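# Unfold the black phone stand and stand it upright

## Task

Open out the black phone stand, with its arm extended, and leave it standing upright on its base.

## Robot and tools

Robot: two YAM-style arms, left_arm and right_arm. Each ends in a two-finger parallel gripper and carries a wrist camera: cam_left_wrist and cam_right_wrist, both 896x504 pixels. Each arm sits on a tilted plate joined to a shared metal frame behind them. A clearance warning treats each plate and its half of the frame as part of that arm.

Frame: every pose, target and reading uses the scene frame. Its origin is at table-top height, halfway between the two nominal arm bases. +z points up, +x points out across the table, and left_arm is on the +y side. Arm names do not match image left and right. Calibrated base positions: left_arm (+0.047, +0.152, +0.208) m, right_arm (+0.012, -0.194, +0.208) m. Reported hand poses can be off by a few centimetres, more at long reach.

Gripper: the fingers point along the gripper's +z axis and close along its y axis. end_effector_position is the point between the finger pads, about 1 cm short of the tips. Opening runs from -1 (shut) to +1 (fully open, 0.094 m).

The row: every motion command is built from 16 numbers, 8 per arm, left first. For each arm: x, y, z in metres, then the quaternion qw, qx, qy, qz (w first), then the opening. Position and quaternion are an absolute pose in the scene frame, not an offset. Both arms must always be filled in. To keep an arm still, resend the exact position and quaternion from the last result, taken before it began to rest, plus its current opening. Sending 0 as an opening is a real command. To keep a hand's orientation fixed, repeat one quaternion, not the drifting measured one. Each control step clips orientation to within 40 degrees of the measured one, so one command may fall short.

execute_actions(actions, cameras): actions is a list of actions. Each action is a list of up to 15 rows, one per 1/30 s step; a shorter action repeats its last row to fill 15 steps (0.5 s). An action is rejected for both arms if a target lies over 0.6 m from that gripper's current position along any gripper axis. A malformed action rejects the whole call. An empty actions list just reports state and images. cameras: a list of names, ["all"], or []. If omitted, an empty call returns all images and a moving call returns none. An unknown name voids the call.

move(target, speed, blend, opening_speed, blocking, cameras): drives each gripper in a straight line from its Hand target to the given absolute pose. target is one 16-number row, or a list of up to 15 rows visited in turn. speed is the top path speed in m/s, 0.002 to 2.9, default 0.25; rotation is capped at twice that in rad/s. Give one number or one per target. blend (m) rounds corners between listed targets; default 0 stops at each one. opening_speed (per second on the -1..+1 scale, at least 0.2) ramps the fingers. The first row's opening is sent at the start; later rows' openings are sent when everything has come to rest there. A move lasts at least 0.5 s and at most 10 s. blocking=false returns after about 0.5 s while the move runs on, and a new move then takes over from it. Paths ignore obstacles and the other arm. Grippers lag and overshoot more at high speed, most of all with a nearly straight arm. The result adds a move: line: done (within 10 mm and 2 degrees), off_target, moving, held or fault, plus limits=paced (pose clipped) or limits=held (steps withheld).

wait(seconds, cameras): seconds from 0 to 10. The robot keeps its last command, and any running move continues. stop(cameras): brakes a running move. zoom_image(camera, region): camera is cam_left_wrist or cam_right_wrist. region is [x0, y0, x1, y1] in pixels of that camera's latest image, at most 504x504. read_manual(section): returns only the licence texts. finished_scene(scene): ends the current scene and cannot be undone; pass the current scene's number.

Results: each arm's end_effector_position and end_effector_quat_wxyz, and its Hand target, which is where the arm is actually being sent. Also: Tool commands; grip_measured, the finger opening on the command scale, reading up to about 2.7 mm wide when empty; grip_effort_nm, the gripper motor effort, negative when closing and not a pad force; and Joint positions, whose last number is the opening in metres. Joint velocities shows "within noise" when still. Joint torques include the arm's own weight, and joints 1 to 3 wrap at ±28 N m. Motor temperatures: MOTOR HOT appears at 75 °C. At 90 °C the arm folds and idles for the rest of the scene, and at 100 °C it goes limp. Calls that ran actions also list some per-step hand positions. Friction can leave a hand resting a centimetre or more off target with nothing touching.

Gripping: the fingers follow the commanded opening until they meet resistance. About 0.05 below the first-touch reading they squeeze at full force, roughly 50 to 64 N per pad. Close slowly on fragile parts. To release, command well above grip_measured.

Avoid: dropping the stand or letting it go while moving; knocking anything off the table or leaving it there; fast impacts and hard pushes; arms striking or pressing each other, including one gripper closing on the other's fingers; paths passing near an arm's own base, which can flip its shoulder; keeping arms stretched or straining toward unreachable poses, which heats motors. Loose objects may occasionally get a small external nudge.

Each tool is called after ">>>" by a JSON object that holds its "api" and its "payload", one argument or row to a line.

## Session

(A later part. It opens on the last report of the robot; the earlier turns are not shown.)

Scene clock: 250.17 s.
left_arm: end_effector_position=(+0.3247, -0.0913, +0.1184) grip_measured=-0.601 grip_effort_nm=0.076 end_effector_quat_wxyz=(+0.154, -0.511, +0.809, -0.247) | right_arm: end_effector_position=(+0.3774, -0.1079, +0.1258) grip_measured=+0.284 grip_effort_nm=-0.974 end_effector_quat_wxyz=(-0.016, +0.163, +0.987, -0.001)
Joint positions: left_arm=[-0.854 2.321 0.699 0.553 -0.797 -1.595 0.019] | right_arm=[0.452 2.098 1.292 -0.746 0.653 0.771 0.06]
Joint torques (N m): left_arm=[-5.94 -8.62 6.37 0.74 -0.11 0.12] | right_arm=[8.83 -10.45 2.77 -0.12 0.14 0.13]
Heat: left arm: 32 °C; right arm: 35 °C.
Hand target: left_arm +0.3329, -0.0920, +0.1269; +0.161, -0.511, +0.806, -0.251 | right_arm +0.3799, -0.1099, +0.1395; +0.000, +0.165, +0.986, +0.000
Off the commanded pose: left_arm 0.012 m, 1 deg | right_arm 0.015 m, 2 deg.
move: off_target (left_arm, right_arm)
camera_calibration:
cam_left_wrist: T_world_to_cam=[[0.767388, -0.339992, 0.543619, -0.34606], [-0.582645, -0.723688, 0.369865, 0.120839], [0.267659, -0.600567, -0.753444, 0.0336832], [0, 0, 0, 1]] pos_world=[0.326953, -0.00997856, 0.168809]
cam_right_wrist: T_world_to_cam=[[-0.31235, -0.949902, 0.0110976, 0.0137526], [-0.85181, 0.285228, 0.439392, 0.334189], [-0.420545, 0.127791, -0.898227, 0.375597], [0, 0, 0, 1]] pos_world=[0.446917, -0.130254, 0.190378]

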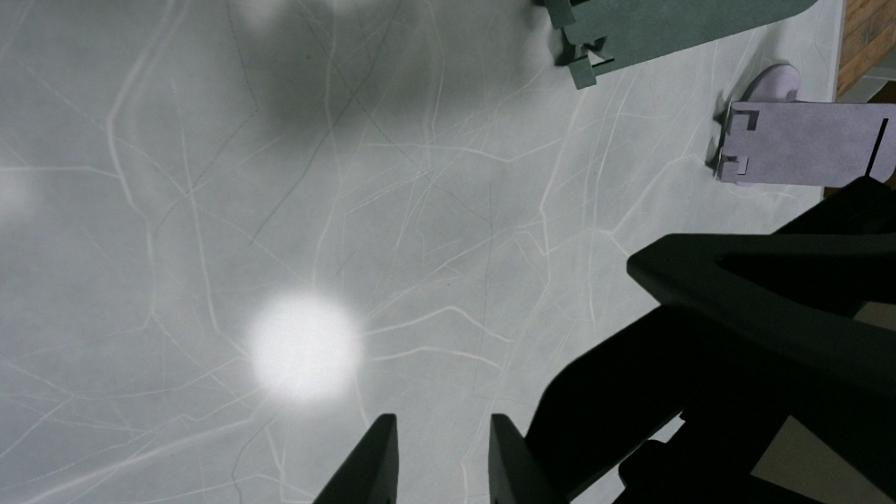

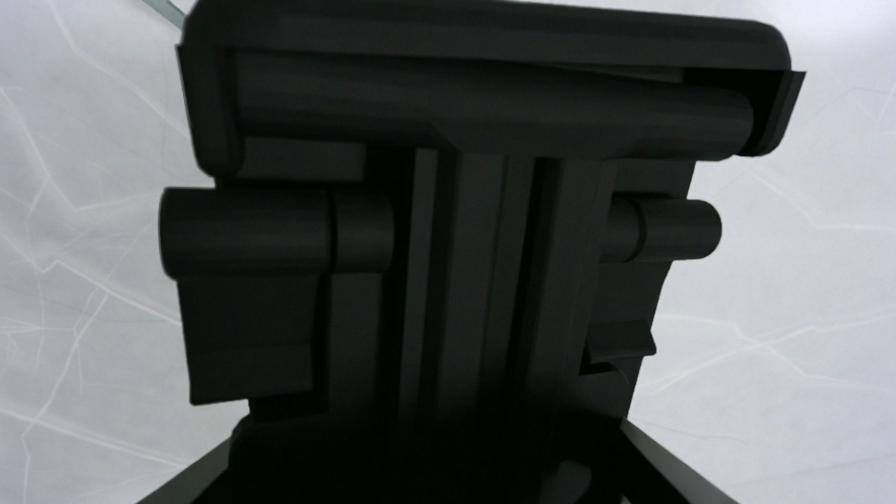

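>>> {"api": "move", "payload": {
  "target": [0.326,-0.090,0.140,0.16,-0.51,0.804,-0.25,-0.6,0.38,-0.11,0.14,0,0.165,0.986,0,0.2],
  "speed": 0.05,
  "cameras": ["all"]
}}

>>> {"api": "zoom_image", "payload": {
  "camera": "cam_left_wrist",
  "region": [400, 280, 650, 504]
}}

Scene clock: 254.27 s.
left_arm: end_effector_position=(+0.3233, -0.0894, +0.1283) grip_measured=-0.601 grip_effort_nm=0.081 end_effector_quat_wxyz=(+0.150, -0.514, +0.808, -0.245) | right_arm: end_effector_position=(+0.3775, -0.1080, +0.1258) grip_measured=+0.283 grip_effort_nm=-0.989 end_effector_quat_wxyz=(-0.015, +0.163, +0.987, -0.001)
Joint positions: left_arm=[-0.874 2.277 0.699 0.482 -0.803 -1.634 0.019] | right_arm=[0.452 2.098 1.292 -0.746 0.653 0.771 0.06]
Joint torques (N m): left_arm=[-7.76 -8.62 5.59 0.73 -0.3 -0.04] | right_arm=[8.94 -10.5 2.69 -0.08 0.17 0.11]
Heat: left arm: 32 °C; right arm: 36 °C.
Hand target: left_arm +0.3260, -0.0901, +0.1397; +0.160, -0.511, +0.806, -0.251 | right_arm +0.3799, -0.1099, +0.1395; +0.000, +0.165, +0.986, +0.000
Off the commanded pose: left_arm 0.012 m, 1 deg | right_arm 0.015 m, 2 deg.
move: off_target (left_arm, right_arm)
camera_calibration:
cam_left_wrist: T_world_to_cam=[[0.773585, -0.334824, 0.538013, -0.350586], [-0.576205, -0.725002, 0.377305, 0.114577], [0.26373, -0.601884, -0.753779, 0.043926], [0, 0, 0, 1]] pos_world=[0.325644, -0.00787756, 0.1785]
cam_right_wrist: T_world_to_cam=[[-0.312301, -0.949916, 0.0113538, 0.013586], [-0.851879, 0.285319, 0.439199, 0.334297], [-0.420441, 0.12749, -0.898318, 0.375541], [0, 0, 0, 1]] pos_world=[0.446916, -0.130353, 0.190378]

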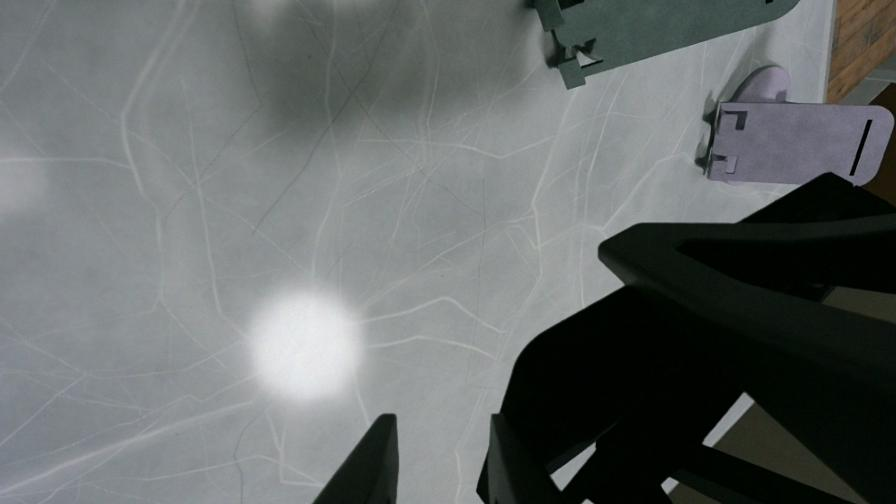

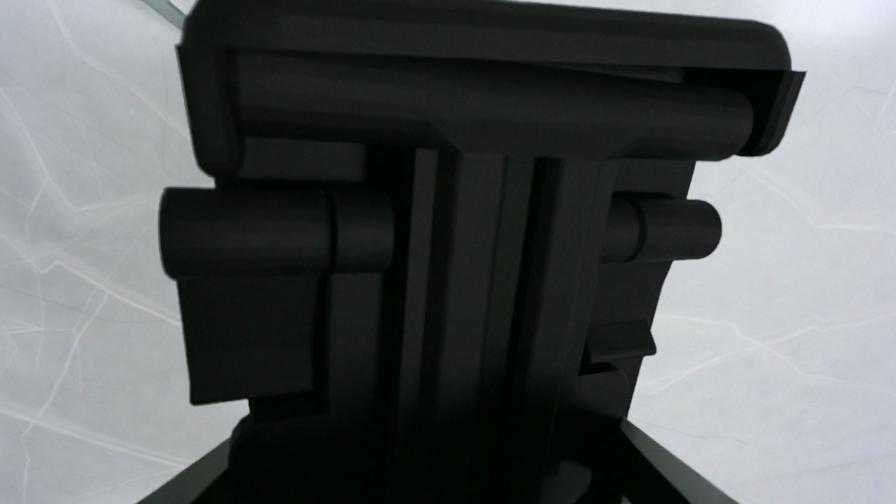

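Scaled by 2.016.

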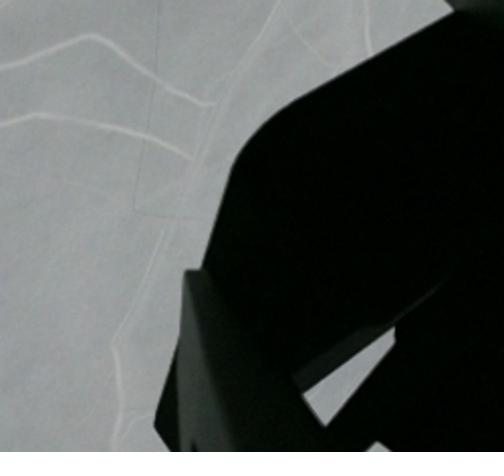

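>>> {"api": "move", "payload": {
  "target": [
    [0.337,-0.093,0.142,0.16,-0.51,0.804,-0.25,-0.6,0.38,-0.11,0.14,0,0.165,0.986,0,0.2],
    [0.335,-0.092,0.112,0.16,-0.51,0.804,-0.25,-0.6,0.38,-0.11,0.14,0,0.165,0.986,0,0.2]
  ],
  "speed": 0.04,
  "cameras": ["all"]
}}

>>> {"api": "zoom_image", "payload": {
  "camera": "cam_left_wrist",
  "region": [400, 280, 650, 504]
}}

Scene clock: 269.67 s.
left_arm: end_effector_position=(+0.3343, -0.0925, +0.1170) grip_measured=-0.601 grip_effort_nm=0.076 end_effector_quat_wxyz=(+0.158, -0.510, +0.808, -0.250) | right_arm: end_effector_position=(+0.3816, -0.1119, +0.1272) grip_measured=+0.283 grip_effort_nm=-0.984 end_effector_quat_wxyz=(-0.005, +0.167, +0.986, -0.008)
Joint positions: left_arm=[-0.832 2.328 0.714 0.58 -0.787 -1.554 0.019] | right_arm=[0.452 2.092 1.292 -0.74 0.676 0.774 0.06]
Joint torques (N m): left_arm=[-4.88 -5.44 4.81 1.34 0 0.08] | right_arm=[9.05 -10.09 2.93 -0.12 -0.09 0.08]
Heat: left arm: 33 °C; right arm: 38 °C.
Hand target: left_arm +0.3349, -0.0919, +0.1122; +0.160, -0.512, +0.806, -0.250 | right_arm +0.3800, -0.1100, +0.1395; +0.000, +0.165, +0.986, +0.000
Off the commanded pose: left_arm 0.005 m, 0 deg | right_arm 0.013 m, 1 deg.
move: off_target (right_arm)
camera_calibration:
cam_left_wrist: T_world_to_cam=[[0.761312, -0.339529, 0.55238, -0.352107], [-0.587233, -0.722242, 0.36541, 0.128263], [0.274884, -0.602566, -0.749234, 0.0262759], [0, 0, 0, 1]] pos_world=[0.336161, -0.0110809, 0.167315]
cam_right_wrist: T_world_to_cam=[[-0.321601, -0.946627, 0.0216838, 0.0137635], [-0.856945, 0.300721, 0.418584, 0.344551], [-0.402764, 0.116035, -0.907919, 0.372365], [0, 0, 0, 1]] pos_world=[0.449663, -0.133792, 0.193556]

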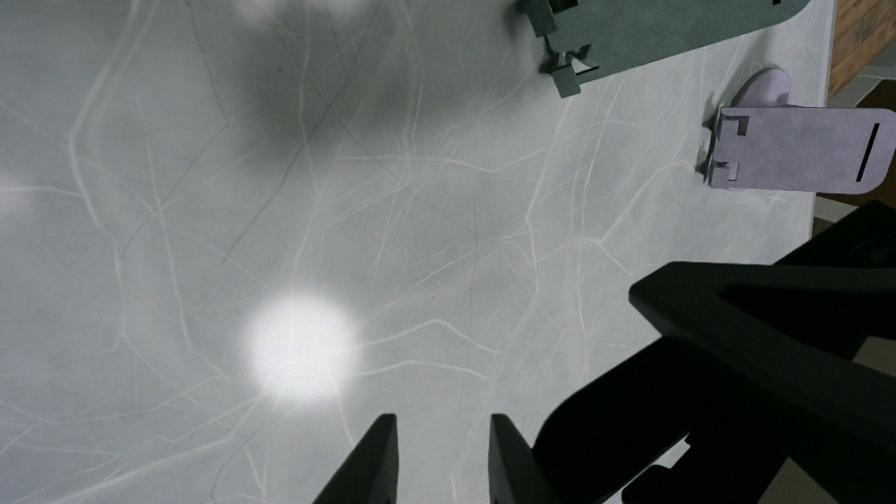

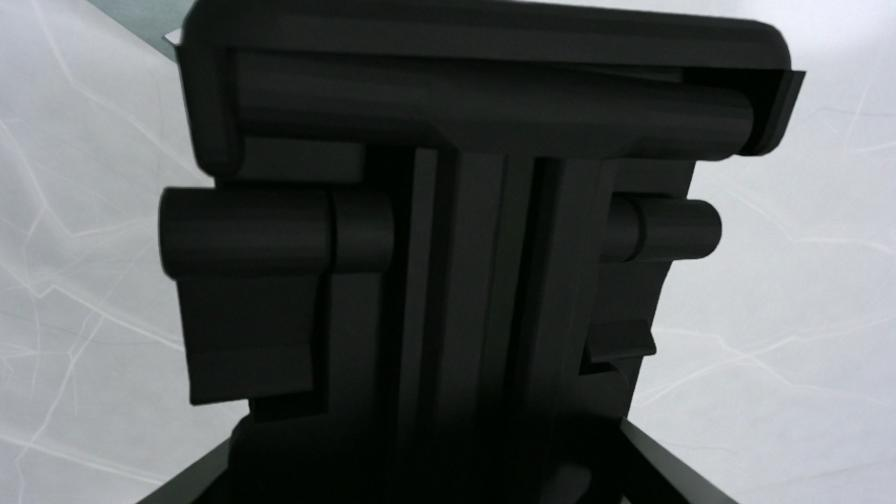

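Scaled by 2.016.

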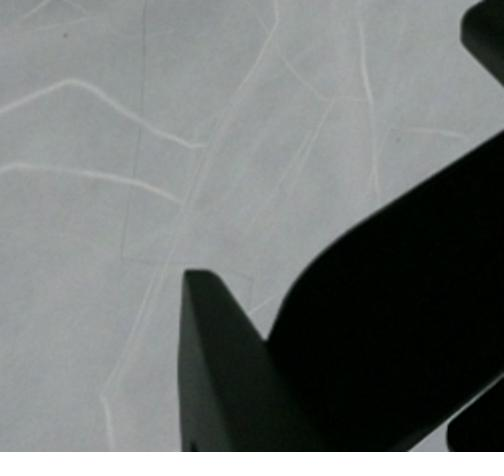

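>>> {"api": "move", "payload": {
  "target": [0.335,-0.092,0.094,0.16,-0.51,0.804,-0.25,-0.6,0.38,-0.11,0.14,0,0.165,0.986,0,0.2],
  "speed": 0.03,
  "cameras": ["all"]
}}

>>> {"api": "zoom_image", "payload": {
  "camera": "cam_left_wrist",
  "region": [400, 250, 680, 504]
}}

Scene clock: 273.90 s.
left_arm: end_effector_position=(+0.3387, -0.0942, +0.1023) grip_measured=-0.601 grip_effort_nm=0.081 end_effector_quat_wxyz=(+0.161, -0.515, +0.802, -0.258) | right_arm: end_effector_position=(+0.3816, -0.1121, +0.1272) grip_measured=+0.283 grip_effort_nm=-0.979 end_effector_quat_wxyz=(-0.005, +0.167, +0.986, -0.008)
Joint positions: left_arm=[-0.795 2.392 0.714 0.697 -0.768 -1.509 0.019] | right_arm=[0.452 2.092 1.292 -0.74 0.677 0.774 0.06]
Joint torques (N m): left_arm=[-5.04 -5.35 4.07 1.19 0.02 0.11] | right_arm=[9.01 -9.99 2.78 -0.11 -0.1 0.08]
Heat: left arm: 33 °C; right arm: 38 °C.
Hand target: left_arm +0.3348, -0.0919, +0.0943; +0.160, -0.511, +0.806, -0.250 | right_arm +0.3800, -0.1100, +0.1395; +0.000, +0.165, +0.986, +0.000
Off the commanded pose: left_arm 0.009 m, 1 deg | right_arm 0.013 m, 1 deg.
move: off_target (right_arm)
camera_calibration:
cam_left_wrist: T_world_to_cam=[[0.759336, -0.321545, 0.565701, -0.346904], [-0.581613, -0.725226, 0.368475, 0.132495], [0.29178, -0.608816, -0.737705, 0.00554589], [0, 0, 0, 1]] pos_world=[0.338859, -0.0120799, 0.151514]
cam_right_wrist: T_world_to_cam=[[-0.321384, -0.946684, 0.0224121, 0.0134254], [-0.857026, 0.30085, 0.418325, 0.344684], [-0.402764, 0.115236, -0.908021, 0.372289], [0, 0, 0, 1]] pos_world=[0.449663, -0.13389, 0.193555]

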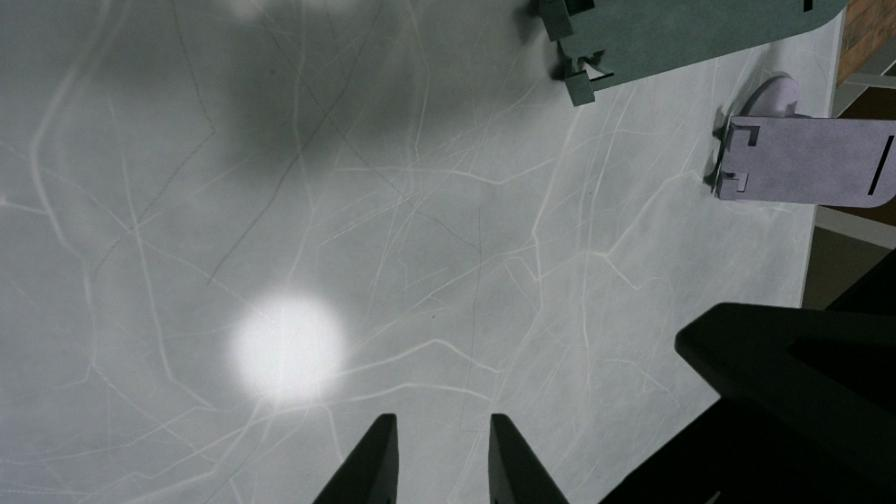

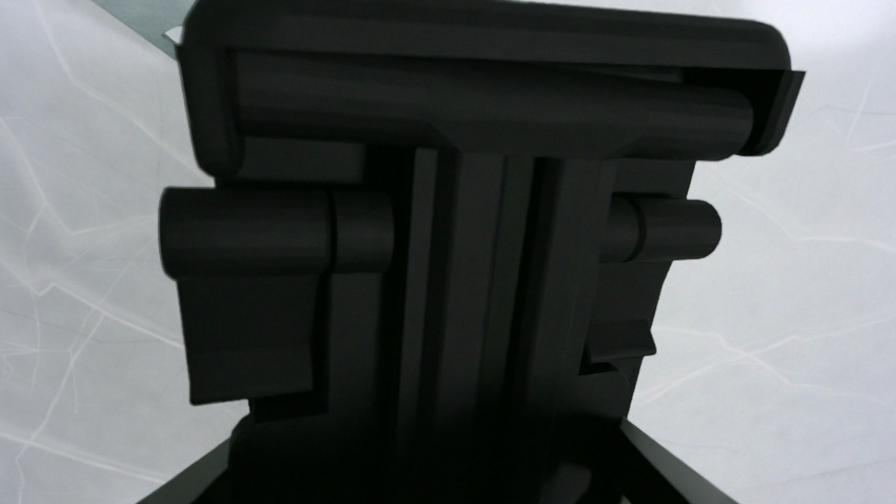

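Scaled by 1.800.

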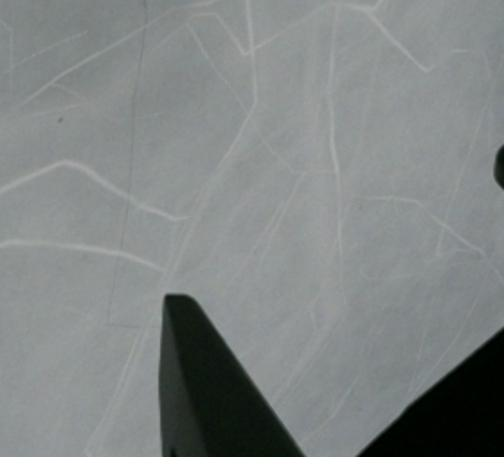

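>>> {"api": "move", "payload": {
  "target": [
    [0.315,-0.085,0.10,0.16,-0.51,0.804,-0.25,-0.6,0.38,-0.11,0.14,0,0.165,0.986,0,0.2],
    [0.315,-0.087,0.155,0.16,-0.51,0.804,-0.25,-0.6,0.38,-0.11,0.14,0,0.165,0.986,0,0.2],
    [0.345,-0.098,0.150,0.16,-0.51,0.804,-0.25,-0.6,0.38,-0.11,0.14,0,0.165,0.986,0,0.2],
    [0.345,-0.098,0.125,0.16,-0.51,0.804,-0.25,-0.6,0.38,-0.11,0.14,0,0.165,0.986,0,0.2]
  ],
  "speed": 0.05,
  "cameras": ["all"]
}}

>>> {"api": "zoom_image", "payload": {
  "camera": "cam_left_wrist",
  "region": [400, 250, 680, 504]
}}

Scene clock: 280.57 s.
left_arm: end_effector_position=(+0.3413, -0.0982, +0.1547) grip_measured=-0.601 grip_effort_nm=0.081 end_effector_quat_wxyz=(+0.158, -0.521, +0.796, -0.263) | right_arm: end_effector_position=(+0.3804, -0.1122, +0.1273) grip_measured=+0.283 grip_effort_nm=-0.984 end_effector_quat_wxyz=(-0.007, +0.166, +0.986, -0.008)
Joint positions: left_arm=[-0.898 2.222 0.756 0.406 -0.817 -1.647 0.019] | right_arm=[0.452 2.092 1.292 -0.746 0.675 0.774 0.06]
Joint torques (N m): left_arm=[-5.97 -6.78 5.81 0.91 -0.08 -0.01] | right_arm=[6.76 -7.61 3.32 -0.01 -0.02 0.01]
Motor temperatures (°C): left_arm=[29 33 32 33 29 28 26] | right_arm=[34 39 28 28 28 28 31]
Heat: left arm: 33 °C; right arm: 39 °C.
Hand target: left_arm +0.3399, -0.0972, +0.1539; +0.158, -0.519, +0.799, -0.260 | right_arm +0.3804, -0.1122, +0.1273; -0.007, +0.166, +0.986, -0.008
Off the commanded pose: left_arm 0.030 m, 2 deg | right_arm 0.013 m, 1 deg.
move: held (left_arm, right_arm; a check stopped the path); path passed 3 of 4 targets; limits=held
pose unreachable (left arm): on one or more control steps of this call, first in action 0 (counted from 0), this arm could not follow its commanded pose, so it was not sent that pose on those steps. It may still have moved: this result reports where it is.
cause: moving toward the commanded pose would bring a part of the arm too close to another arm (this arm's wrist (the part past joint 4) and the right arm's wrist (the part past joint 5), at the place that arm was heading or pushing toward when its own hold began).
pose unreachable (right arm): on one or more control steps of this call, first in action 0 (counted from 0), this arm could not follow its commanded pose, so it was not sent that pose on those steps. It may still have moved: this result reports where it is.
cause: moving toward the commanded pose would bring a part of the arm too close to another arm (this arm's wrist (the part past joint 5) and the left arm's wrist (the part past joint 4), along the way the arms are being sent, or toward where that arm still pushes).
camera_calibration:
cam_left_wrist: T_world_to_cam=[[0.763354, -0.303052, 0.570482, -0.380039], [-0.572807, -0.725817, 0.380896, 0.106788], [0.298634, -0.617534, -0.727646, 0.0362419], [0, 0, 0, 1]] pos_world=[0.34045, -0.0152825, 0.202502]
cam_right_wrist: T_world_to_cam=[[-0.318215, -0.947724, 0.0236243, 0.0114752], [-0.855983, 0.297943, 0.42252, 0.342437], [-0.407471, 0.11423, -0.906046, 0.373287], [0, 0, 0, 1]] pos_world=[0.448876, -0.133792, 0.193257]

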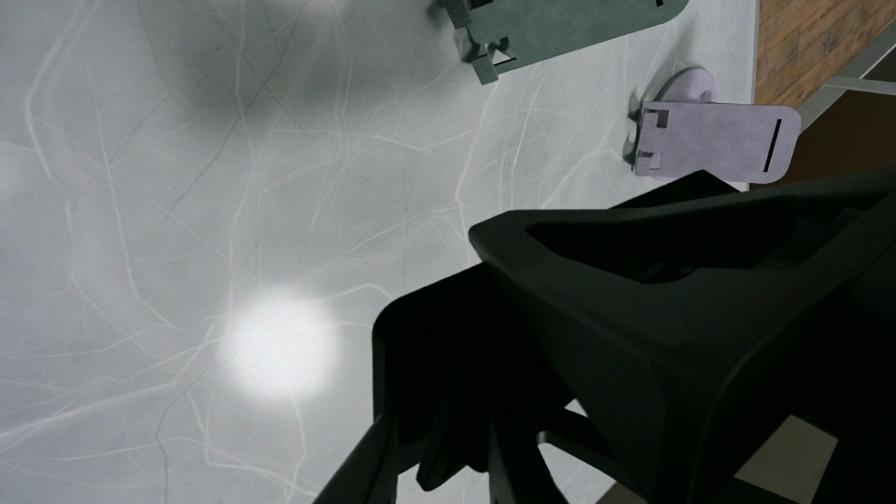

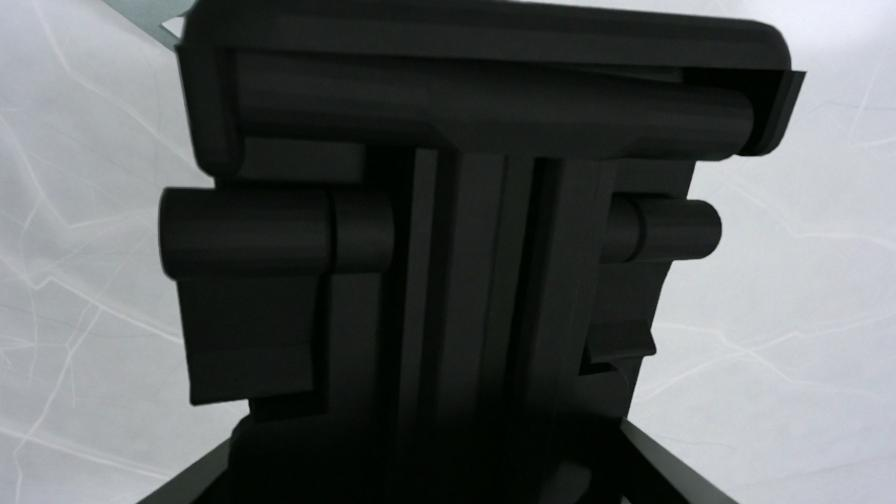

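Scaled by 1.800.

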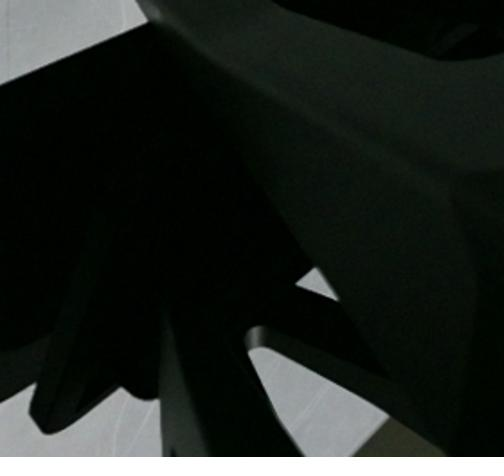

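>>> {"api": "move", "payload": {
  "target": [
    [0.315,-0.085,0.150,0.217,-0.488,0.77,-0.343,-0.6,0.38,-0.11,0.14,0,0.165,0.986,0,0.2],
    [0.341,-0.098,0.135,0.217,-0.488,0.77,-0.343,-0.6,0.38,-0.11,0.14,0,0.165,0.986,0,0.2],
    [0.341,-0.098,0.122,0.217,-0.488,0.77,-0.343,-0.6,0.38,-0.11,0.14,0,0.165,0.986,0,0.2]
  ],
  "speed": 0.05,
  "cameras": ["all"]
}}

>>> {"api": "zoom_image", "payload": {
  "camera": "cam_left_wrist",
  "region": [400, 250, 680, 504]
}}

Scene clock: 294.80 s.
left_arm: end_effector_position=(+0.3396, -0.0970, +0.1309) grip_measured=-0.601 grip_effort_nm=0.076 end_effector_quat_wxyz=(+0.218, -0.491, +0.767, -0.350) | right_arm: end_effector_position=(+0.3825, -0.1158, +0.1274) grip_measured=+0.282 grip_effort_nm=-0.989 end_effector_quat_wxyz=(+0.000, +0.166, +0.986, -0.017)
Joint positions: left_arm=[-0.841 2.464 0.575 1.195 -0.759 -1.333 0.019] | right_arm=[0.452 2.091 1.292 -0.744 0.698 0.774 0.06]
Joint torques (N m): left_arm=[-4.04 -4.71 5.41 1.28 0.19 0.14] | right_arm=[8.83 -9.87 2.92 -0.16 -0.29 0.05]
Heat: left arm: 33 °C; right arm: 38 °C.
Hand target: left_arm +0.3407, -0.0977, +0.1222; +0.217, -0.489, +0.772, -0.343 | right_arm +0.3800, -0.1102, +0.1395; +0.000, +0.165, +0.986, +0.000
Off the commanded pose: left_arm 0.009 m, 1 deg | right_arm 0.014 m, 2 deg.
move: off_target (right_arm)
camera_calibration:
cam_left_wrist: T_world_to_cam=[[0.619939, -0.258515, 0.740841, -0.334026], [-0.655863, -0.689008, 0.308402, 0.157077], [0.430719, -0.677081, -0.596693, -0.0475911], [0, 0, 0, 1]] pos_world=[0.330595, -0.0103464, 0.17062]
cam_right_wrist: T_world_to_cam=[[-0.319547, -0.946752, 0.0393817, 0.00723793], [-0.860358, 0.307302, 0.406633, 0.350084], [-0.397082, 0.0960561, -0.912742, 0.369517], [0, 0, 0, 1]] pos_world=[0.450239, -0.136223, 0.194633]

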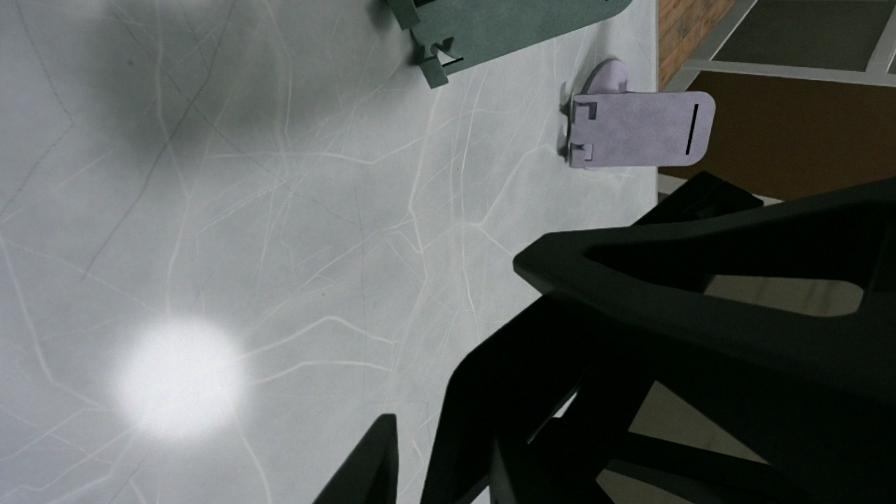

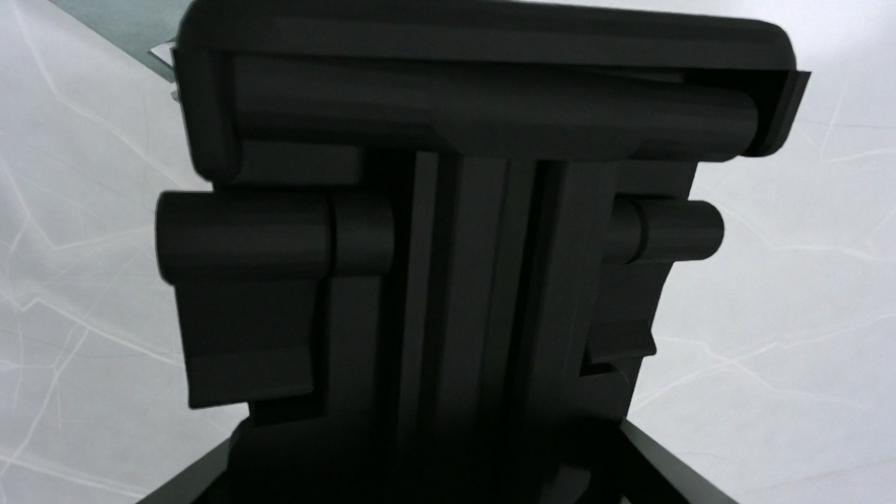

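Scaled by 1.800.

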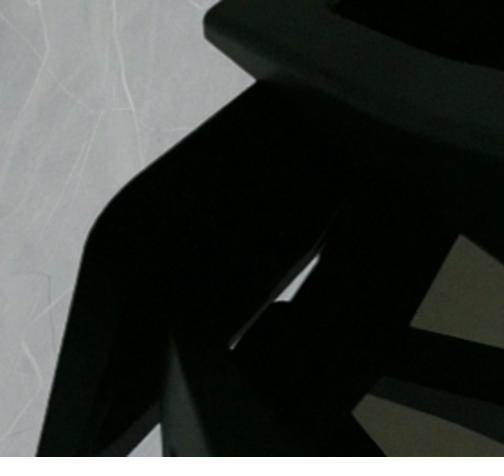

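>>> {"api": "move", "payload": {
  "target": [
    [0.338,-0.097,0.122,0.217,-0.488,0.77,-0.343,-0.6,0.38,-0.11,0.14,0,0.165,0.986,0,0.2],
    [0.338,-0.097,0.100,0.217,-0.488,0.77,-0.343,-0.6,0.38,-0.11,0.14,0,0.165,0.986,0,0.2]
  ],
  "speed": 0.03,
  "cameras": ["all"]
}}

>>> {"api": "zoom_image", "payload": {
  "camera": "cam_left_wrist",
  "region": [400, 250, 680, 504]
}}

Scene clock: 299.40 s.
left_arm: end_effector_position=(+0.3434, -0.1011, +0.1227) grip_measured=-0.601 grip_effort_nm=0.056 end_effector_quat_wxyz=(+0.222, -0.491, +0.755, -0.373) | right_arm: end_effector_position=(+0.3866, -0.1193, +0.1276) grip_measured=+0.270 grip_effort_nm=-0.984 end_effector_quat_wxyz=(+0.011, +0.170, +0.985, -0.026)
Joint positions: left_arm=[-0.809 2.552 0.583 1.353 -0.712 -1.286 0.019] | right_arm=[0.452 2.091 1.292 -0.733 0.725 0.774 0.06]
Joint torques (N m): left_arm=[-2.95 -4.11 4.6 0.91 0.1 0.06] | right_arm=[8.98 -10.17 2.8 -0.29 -0.56 0.07]
Heat: left arm: 34 °C; right arm: 39 °C.
Hand target: left_arm +0.3371, -0.0961, +0.1011; +0.217, -0.489, +0.772, -0.344 | right_arm +0.3800, -0.1103, +0.1396; +0.000, +0.165, +0.986, -0.001
Off the commanded pose: left_arm 0.024 m, 4 deg | right_arm 0.017 m, 3 deg.
move: off_target (left_arm, right_arm)
camera_calibration:
cam_left_wrist: T_world_to_cam=[[0.595032, -0.224219, 0.771792, -0.32321], [-0.662255, -0.680874, 0.312776, 0.161698], [0.455363, -0.697235, -0.553632, -0.0727015], [0, 0, 0, 1]] pos_world=[0.332511, -0.0130636, 0.158626]
cam_right_wrist: T_world_to_cam=[[-0.326478, -0.94372, 0.0529651, 0.00669522], [-0.865975, 0.3211, 0.383382, 0.361337], [-0.378813, 0.0792996, -0.92207, 0.363733], [0, 0, 0, 1]] pos_world=[0.452881, -0.138551, 0.196502]

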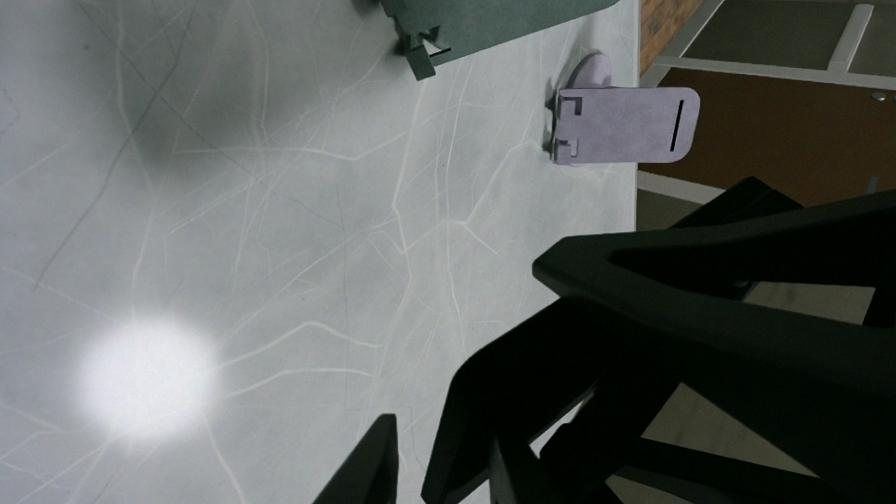

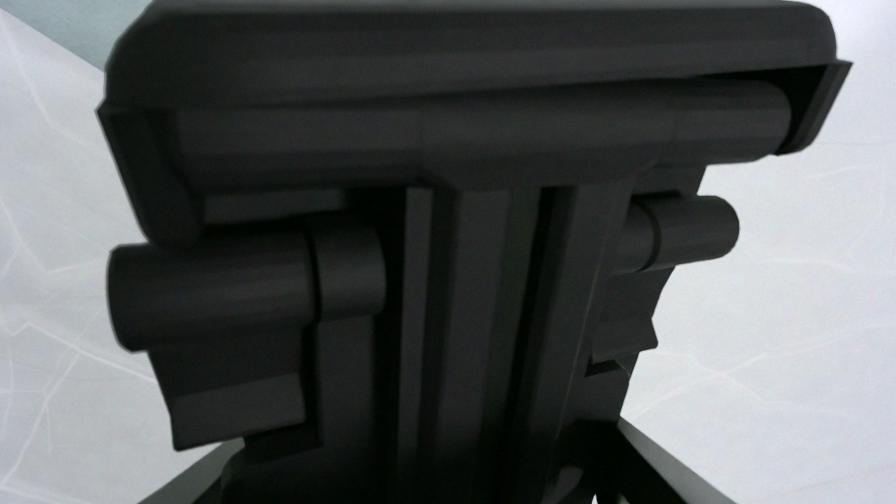

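Scaled by 1.800.

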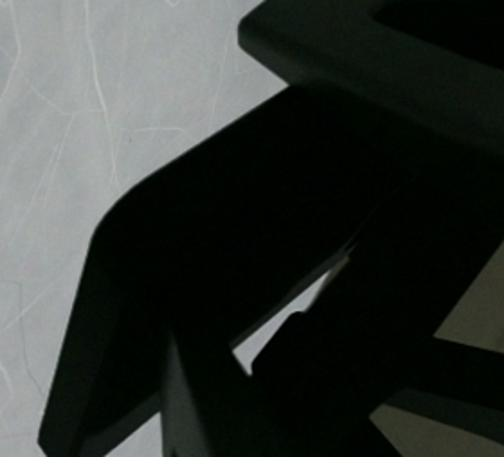

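>>> {"api": "move", "payload": {
  "target": [
    [0.325,-0.09,0.135,0.217,-0.488,0.77,-0.343,-0.6,0.384,-0.11,0.139,0,0.165,0.986,0,0.2],
    [0.28,-0.04,0.16,0.217,-0.488,0.77,-0.343,-0.6,0.384,-0.11,0.138,0,0.165,0.986,0,0.2],
    [0.25,0.12,0.22,0.217,-0.488,0.77,-0.343,-0.6,0.384,-0.11,0.06,0,0.165,0.986,0,0.2],
    [0.25,0.12,0.22,0.217,-0.488,0.77,-0.343,-0.6,0.384,-0.11,0.02,0,0.165,0.986,0,0.2]
  ],
  "speed": 0.08,
  "cameras": ["all"]
}}

Scene clock: 314.20 s.
left_arm: end_effector_position=(+0.2826, +0.0983, +0.2283) grip_measured=-0.601 grip_effort_nm=0.056 end_effector_quat_wxyz=(+0.236, -0.539, +0.723, -0.362) | right_arm: end_effector_position=(+0.3913, -0.1162, +0.0709) grip_measured=+0.268 grip_effort_nm=-0.984 end_effector_quat_wxyz=(+0.009, +0.173, +0.985, +0.001)
Joint positions: left_arm=[-0.961 0.723 0.018 0.01 -0.913 -1.494 0.019] | right_arm=[0.342 2.171 1.229 -0.469 0.665 0.619 0.06]
Joint torques (N m): left_arm=[-0.38 1.77 8.95 1.23 0.07 -0.01] | right_arm=[6.63 -5.46 2.29 0.36 -0.1 -0.08]
Heat: left arm: 34 °C; right arm: 40 °C.
Hand target: left_arm +0.2819, +0.0979, +0.2274; +0.236, -0.536, +0.726, -0.360 | right_arm +0.3838, -0.1103, +0.0605; +0.000, +0.165, +0.986, +0.000
Off the commanded pose: left_arm 0.040 m, 8 deg | right_arm 0.052 m, 1 deg.
move: held (left_arm; a check stopped the path), off_target (right_arm; braked when a check withheld steps of left_arm); path passed 2 of 4 targets; limits=held
pose unreachable (left arm): on one or more control steps of this call, first in action 0 (counted from 0), this arm could not follow its commanded pose, so it was not sent that pose on those steps. It may still have moved: this result reports where it is.
cause: moving toward the commanded pose would bring two parts of the arm too close to each other (its upper arm (the part past joint 2) and its wrist (the part past joint 5), with joints 3 (elbow) to 5 (wrist yaw) between them).
camera_calibration:
cam_left_wrist: T_world_to_cam=[[0.625462, -0.141669, 0.767285, -0.339488], [-0.574496, -0.749032, 0.330009, 0.202241], [0.527969, -0.64721, -0.54988, 0.126142], [0, 0, 0, 1]] pos_world=[0.261924, 0.18503, 0.263106]
cam_right_wrist: T_world_to_cam=[[-0.332445, -0.943123, 0.000355944, 0.0201546], [-0.865839, 0.305352, 0.396338, 0.383431], [-0.373904, 0.131452, -0.918105, 0.316878], [0, 0, 0, 1]] pos_world=[0.457172, -0.139728, 0.138952]

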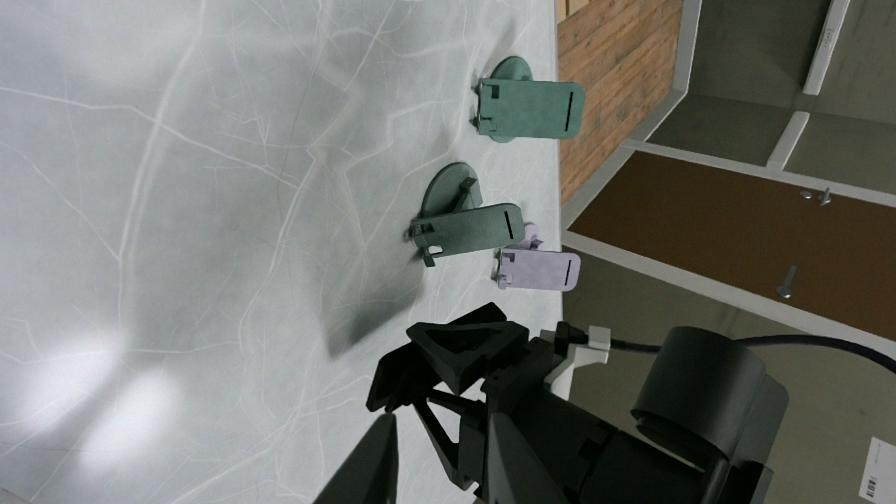

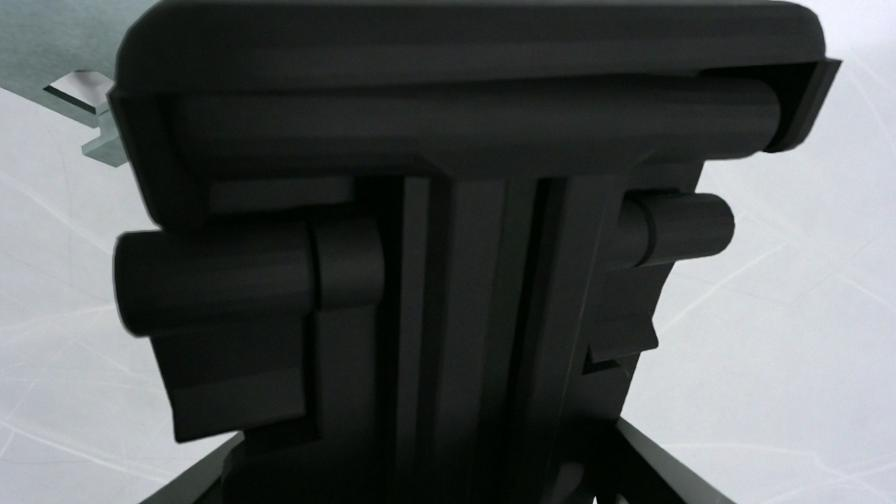

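>>> {"api": "move", "payload": {
  "target": [
    [0.29,0.15,0.23,0.16,-0.51,0.804,-0.25,-0.6,0.374,-0.15,0.07,0,0.165,0.986,0,0.2],
    [0.29,0.15,0.23,0.16,-0.51,0.804,-0.25,-0.6,0.374,-0.15,0.024,0,0.165,0.986,0,0.2]
  ],
  "speed": 0.08,
  "cameras": ["all"]
}}

Scene clock: 320.00 s.
left_arm: end_effector_position=(+0.2871, +0.1465, +0.2263) grip_measured=-0.601 grip_effort_nm=0.051 end_effector_quat_wxyz=(+0.159, -0.513, +0.805, -0.254) | right_arm: end_effector_position=(+0.3782, -0.1573, +0.0333) grip_measured=+0.267 grip_effort_nm=-0.984 end_effector_quat_wxyz=(+0.003, +0.170, +0.986, -0.004)
Joint positions: left_arm=[-0.678 0.667 0.313 -0.553 -0.701 -1.383 0.019] | right_arm=[0.199 2.139 1.103 -0.286 0.642 0.447 0.06]
Joint torques (N m): left_arm=[0.38 1.22 10.54 0.79 0.05 0.1] | right_arm=[6.04 -5.57 1.66 0.41 -0.13 -0.09]
Heat: left arm: 34 °C; right arm: 39 °C.
Hand target: left_arm +0.2900, +0.1499, +0.2299; +0.161, -0.511, +0.806, -0.251 | right_arm +0.3737, -0.1503, +0.0244; +0.000, +0.165, +0.986, +0.000
Off the commanded pose: left_arm 0.006 m, 0 deg | right_arm 0.013 m, 1 deg.
move: off_target (right_arm)
camera_calibration:
cam_left_wrist: T_world_to_cam=[[0.761101, -0.33028, 0.558248, -0.297916], [-0.583552, -0.724409, 0.367013, 0.232194], [0.283183, -0.605101, -0.744083, 0.261961], [0, 0, 0, 1]] pos_world=[0.288059, 0.228321, 0.276014]
cam_right_wrist: T_world_to_cam=[[-0.32576, -0.945374, 0.0121598, -0.0261471], [-0.863068, 0.3026, 0.404409, 0.397705], [-0.385997, 0.121245, -0.914497, 0.285696], [0, 0, 0, 1]] pos_world=[0.445007, -0.179704, 0.100751]

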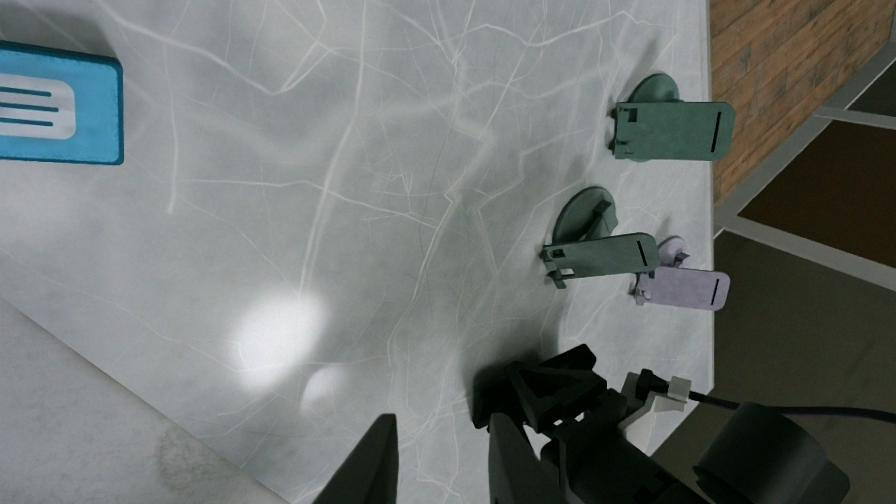

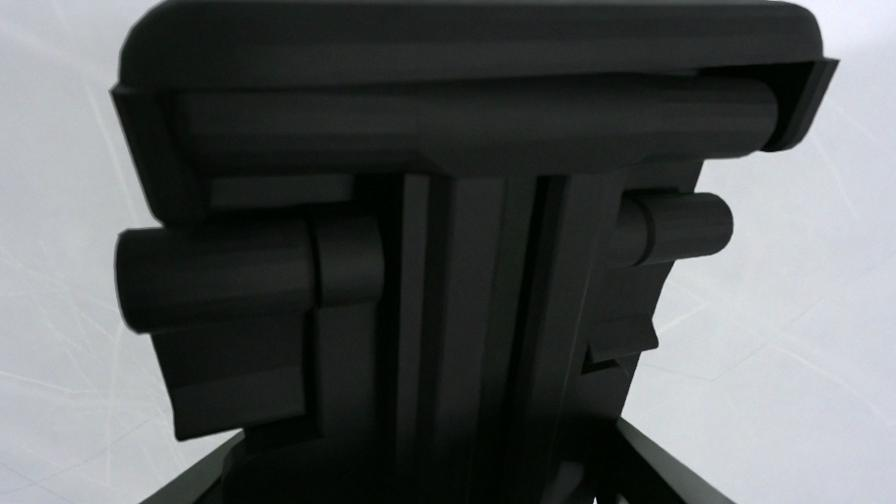

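>>> {"api": "move", "payload": {
  "target": [
    [0.29,0.15,0.23,0.16,-0.51,0.804,-0.25,-0.6,0.374,-0.15,0.015,0,0.165,0.986,0,0.2],
    [0.29,0.15,0.23,0.16,-0.51,0.804,-0.25,-0.6,0.374,-0.15,0.015,0,0.165,0.986,0,1]
  ],
  "speed": 0.04,
  "opening_speed": 0.6
}}

>>> {"api": "move", "payload": {
  "target": [
    [0.29,0.15,0.23,0.16,-0.51,0.804,-0.25,-0.6,0.374,-0.15,0.045,0,0.165,0.986,0,1],
    [0.29,0.15,0.23,0.16,-0.51,0.804,-0.25,-0.6,0.335,-0.135,0.075,0,0.165,0.986,0,1]
  ],
  "speed": 0.1,
  "cameras": ["all"]
}}

Scene clock: 325.53 s.
left_arm: end_effector_position=(+0.2869, +0.1465, +0.2261) grip_measured=-0.601 grip_effort_nm=0.051 end_effector_quat_wxyz=(+0.159, -0.512, +0.805, -0.253) | right_arm: end_effector_position=(+0.3817, -0.1568, +0.0262) grip_measured=+0.997 grip_effort_nm=0.193 end_effector_quat_wxyz=(+0.010, +0.171, +0.985, -0.002)
Joint positions: left_arm=[-0.678 0.667 0.313 -0.555 -0.701 -1.383 0.019] | right_arm=[0.188 2.157 1.103 -0.242 0.638 0.424 0.094]
Joint torques (N m): left_arm=[0.29 1.25 10.52 0.79 0.06 0.09] | right_arm=[5.85 -5.39 1.63 0.32 -0.14 -0.11]
Heat: left arm: 34 °C; right arm: 38 °C.
Hand target: left_arm +0.2900, +0.1499, +0.2298; +0.161, -0.511, +0.806, -0.251 | right_arm +0.3737, -0.1502, +0.0156; +0.000, +0.165, +0.986, +0.000
Off the commanded pose: left_arm 0.006 m, 0 deg | right_arm 0.015 m, 1 deg.
move: off_target (right_arm); target 2's new opening was sent with right_arm's hand 0.017 m and 1 deg from that target
camera_calibration:
cam_left_wrist: T_world_to_cam=[[0.761188, -0.331183, 0.557593, -0.297456], [-0.583968, -0.723989, 0.367179, 0.232078], [0.282088, -0.605109, -0.744493, 0.262284], [0, 0, 0, 1]] pos_world=[0.287959, 0.22822, 0.275914]
cam_right_wrist: T_world_to_cam=[[-0.327939, -0.944679, 0.00610702, -0.0234135], [-0.867811, 0.303797, 0.393208, 0.405711], [-0.37331, 0.123649, -0.919429, 0.276075], [0, 0, 0, 1]] pos_world=[0.447463, -0.179508, 0.0944455]

Scene clock: 327.07 s.
left_arm: end_effector_position=(+0.2869, +0.1465, +0.2261) grip_measured=-0.601 grip_effort_nm=0.056 end_effector_quat_wxyz=(+0.159, -0.512, +0.805, -0.253) | right_arm: end_effector_position=(+0.3315, -0.1317, +0.0655) grip_measured=+0.997 grip_effort_nm=0.188 end_effector_quat_wxyz=(-0.012, +0.160, +0.987, +0.004)
Joint positions: left_arm=[-0.678 0.667 0.313 -0.555 -0.701 -1.383 0.019] | right_arm=[0.326 2.053 0.964 -0.353 0.64 0.599 0.094]
Joint torques (N m): left_arm=[0.27 1.28 10.54 0.79 0.05 0.08] | right_arm=[6.94 -9.21 1.83 -0.05 0.14 0.14]
Heat: left arm: 34 °C; right arm: 38 °C.
Hand target: left_arm +0.2900, +0.1499, +0.2299; +0.161, -0.511, +0.806, -0.251 | right_arm +0.3350, -0.1349, +0.0747; +0.000, +0.165, +0.986, +0.000
Off the commanded pose: left_arm 0.006 m, 0 deg | right_arm 0.011 m, 2 deg.
move: off_target (right_arm)
camera_calibration:
cam_left_wrist: T_world_to_cam=[[0.761188, -0.331183, 0.557593, -0.297456], [-0.583968, -0.723989, 0.367179, 0.232078], [0.282088, -0.605109, -0.744493, 0.262284], [0, 0, 0, 1]] pos_world=[0.287959, 0.22822, 0.275914]
cam_right_wrist: T_world_to_cam=[[-0.306809, -0.95177, 0.00128773, -0.0240423], [-0.857581, 0.277033, 0.433369, 0.329568], [-0.412824, 0.131857, -0.901216, 0.303339], [0, 0, 0, 1]] pos_world=[0.40048, -0.154181, 0.130581]

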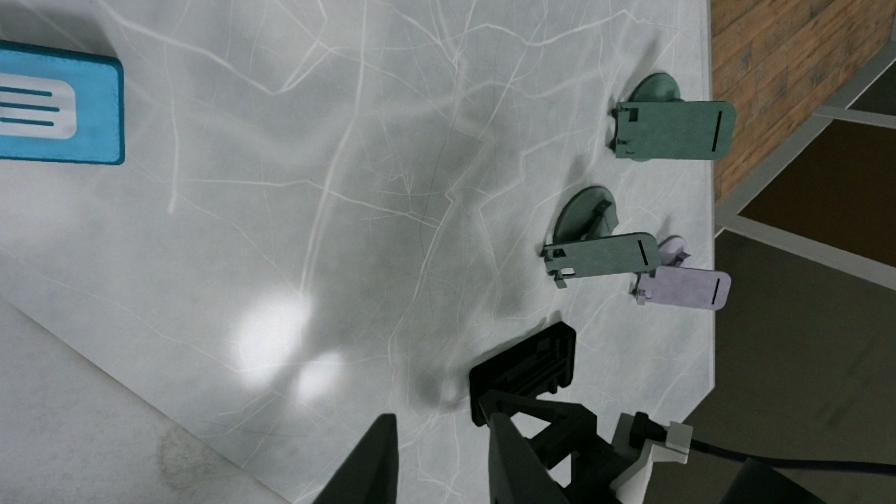

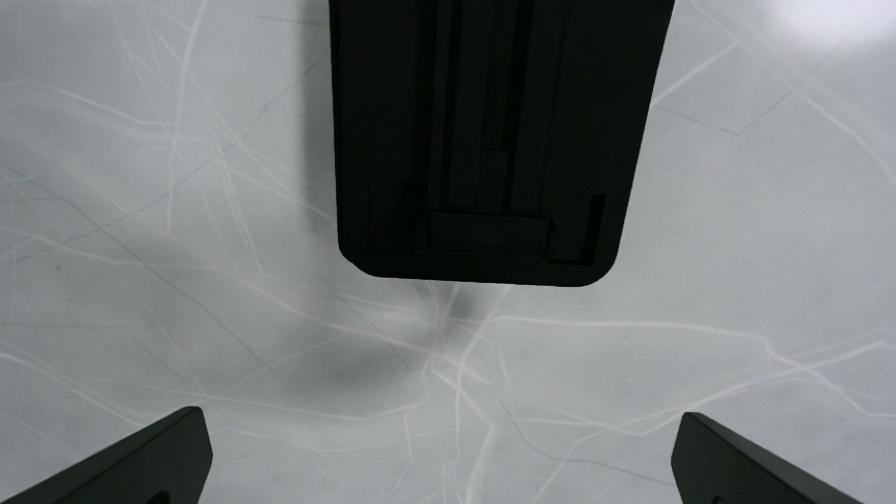

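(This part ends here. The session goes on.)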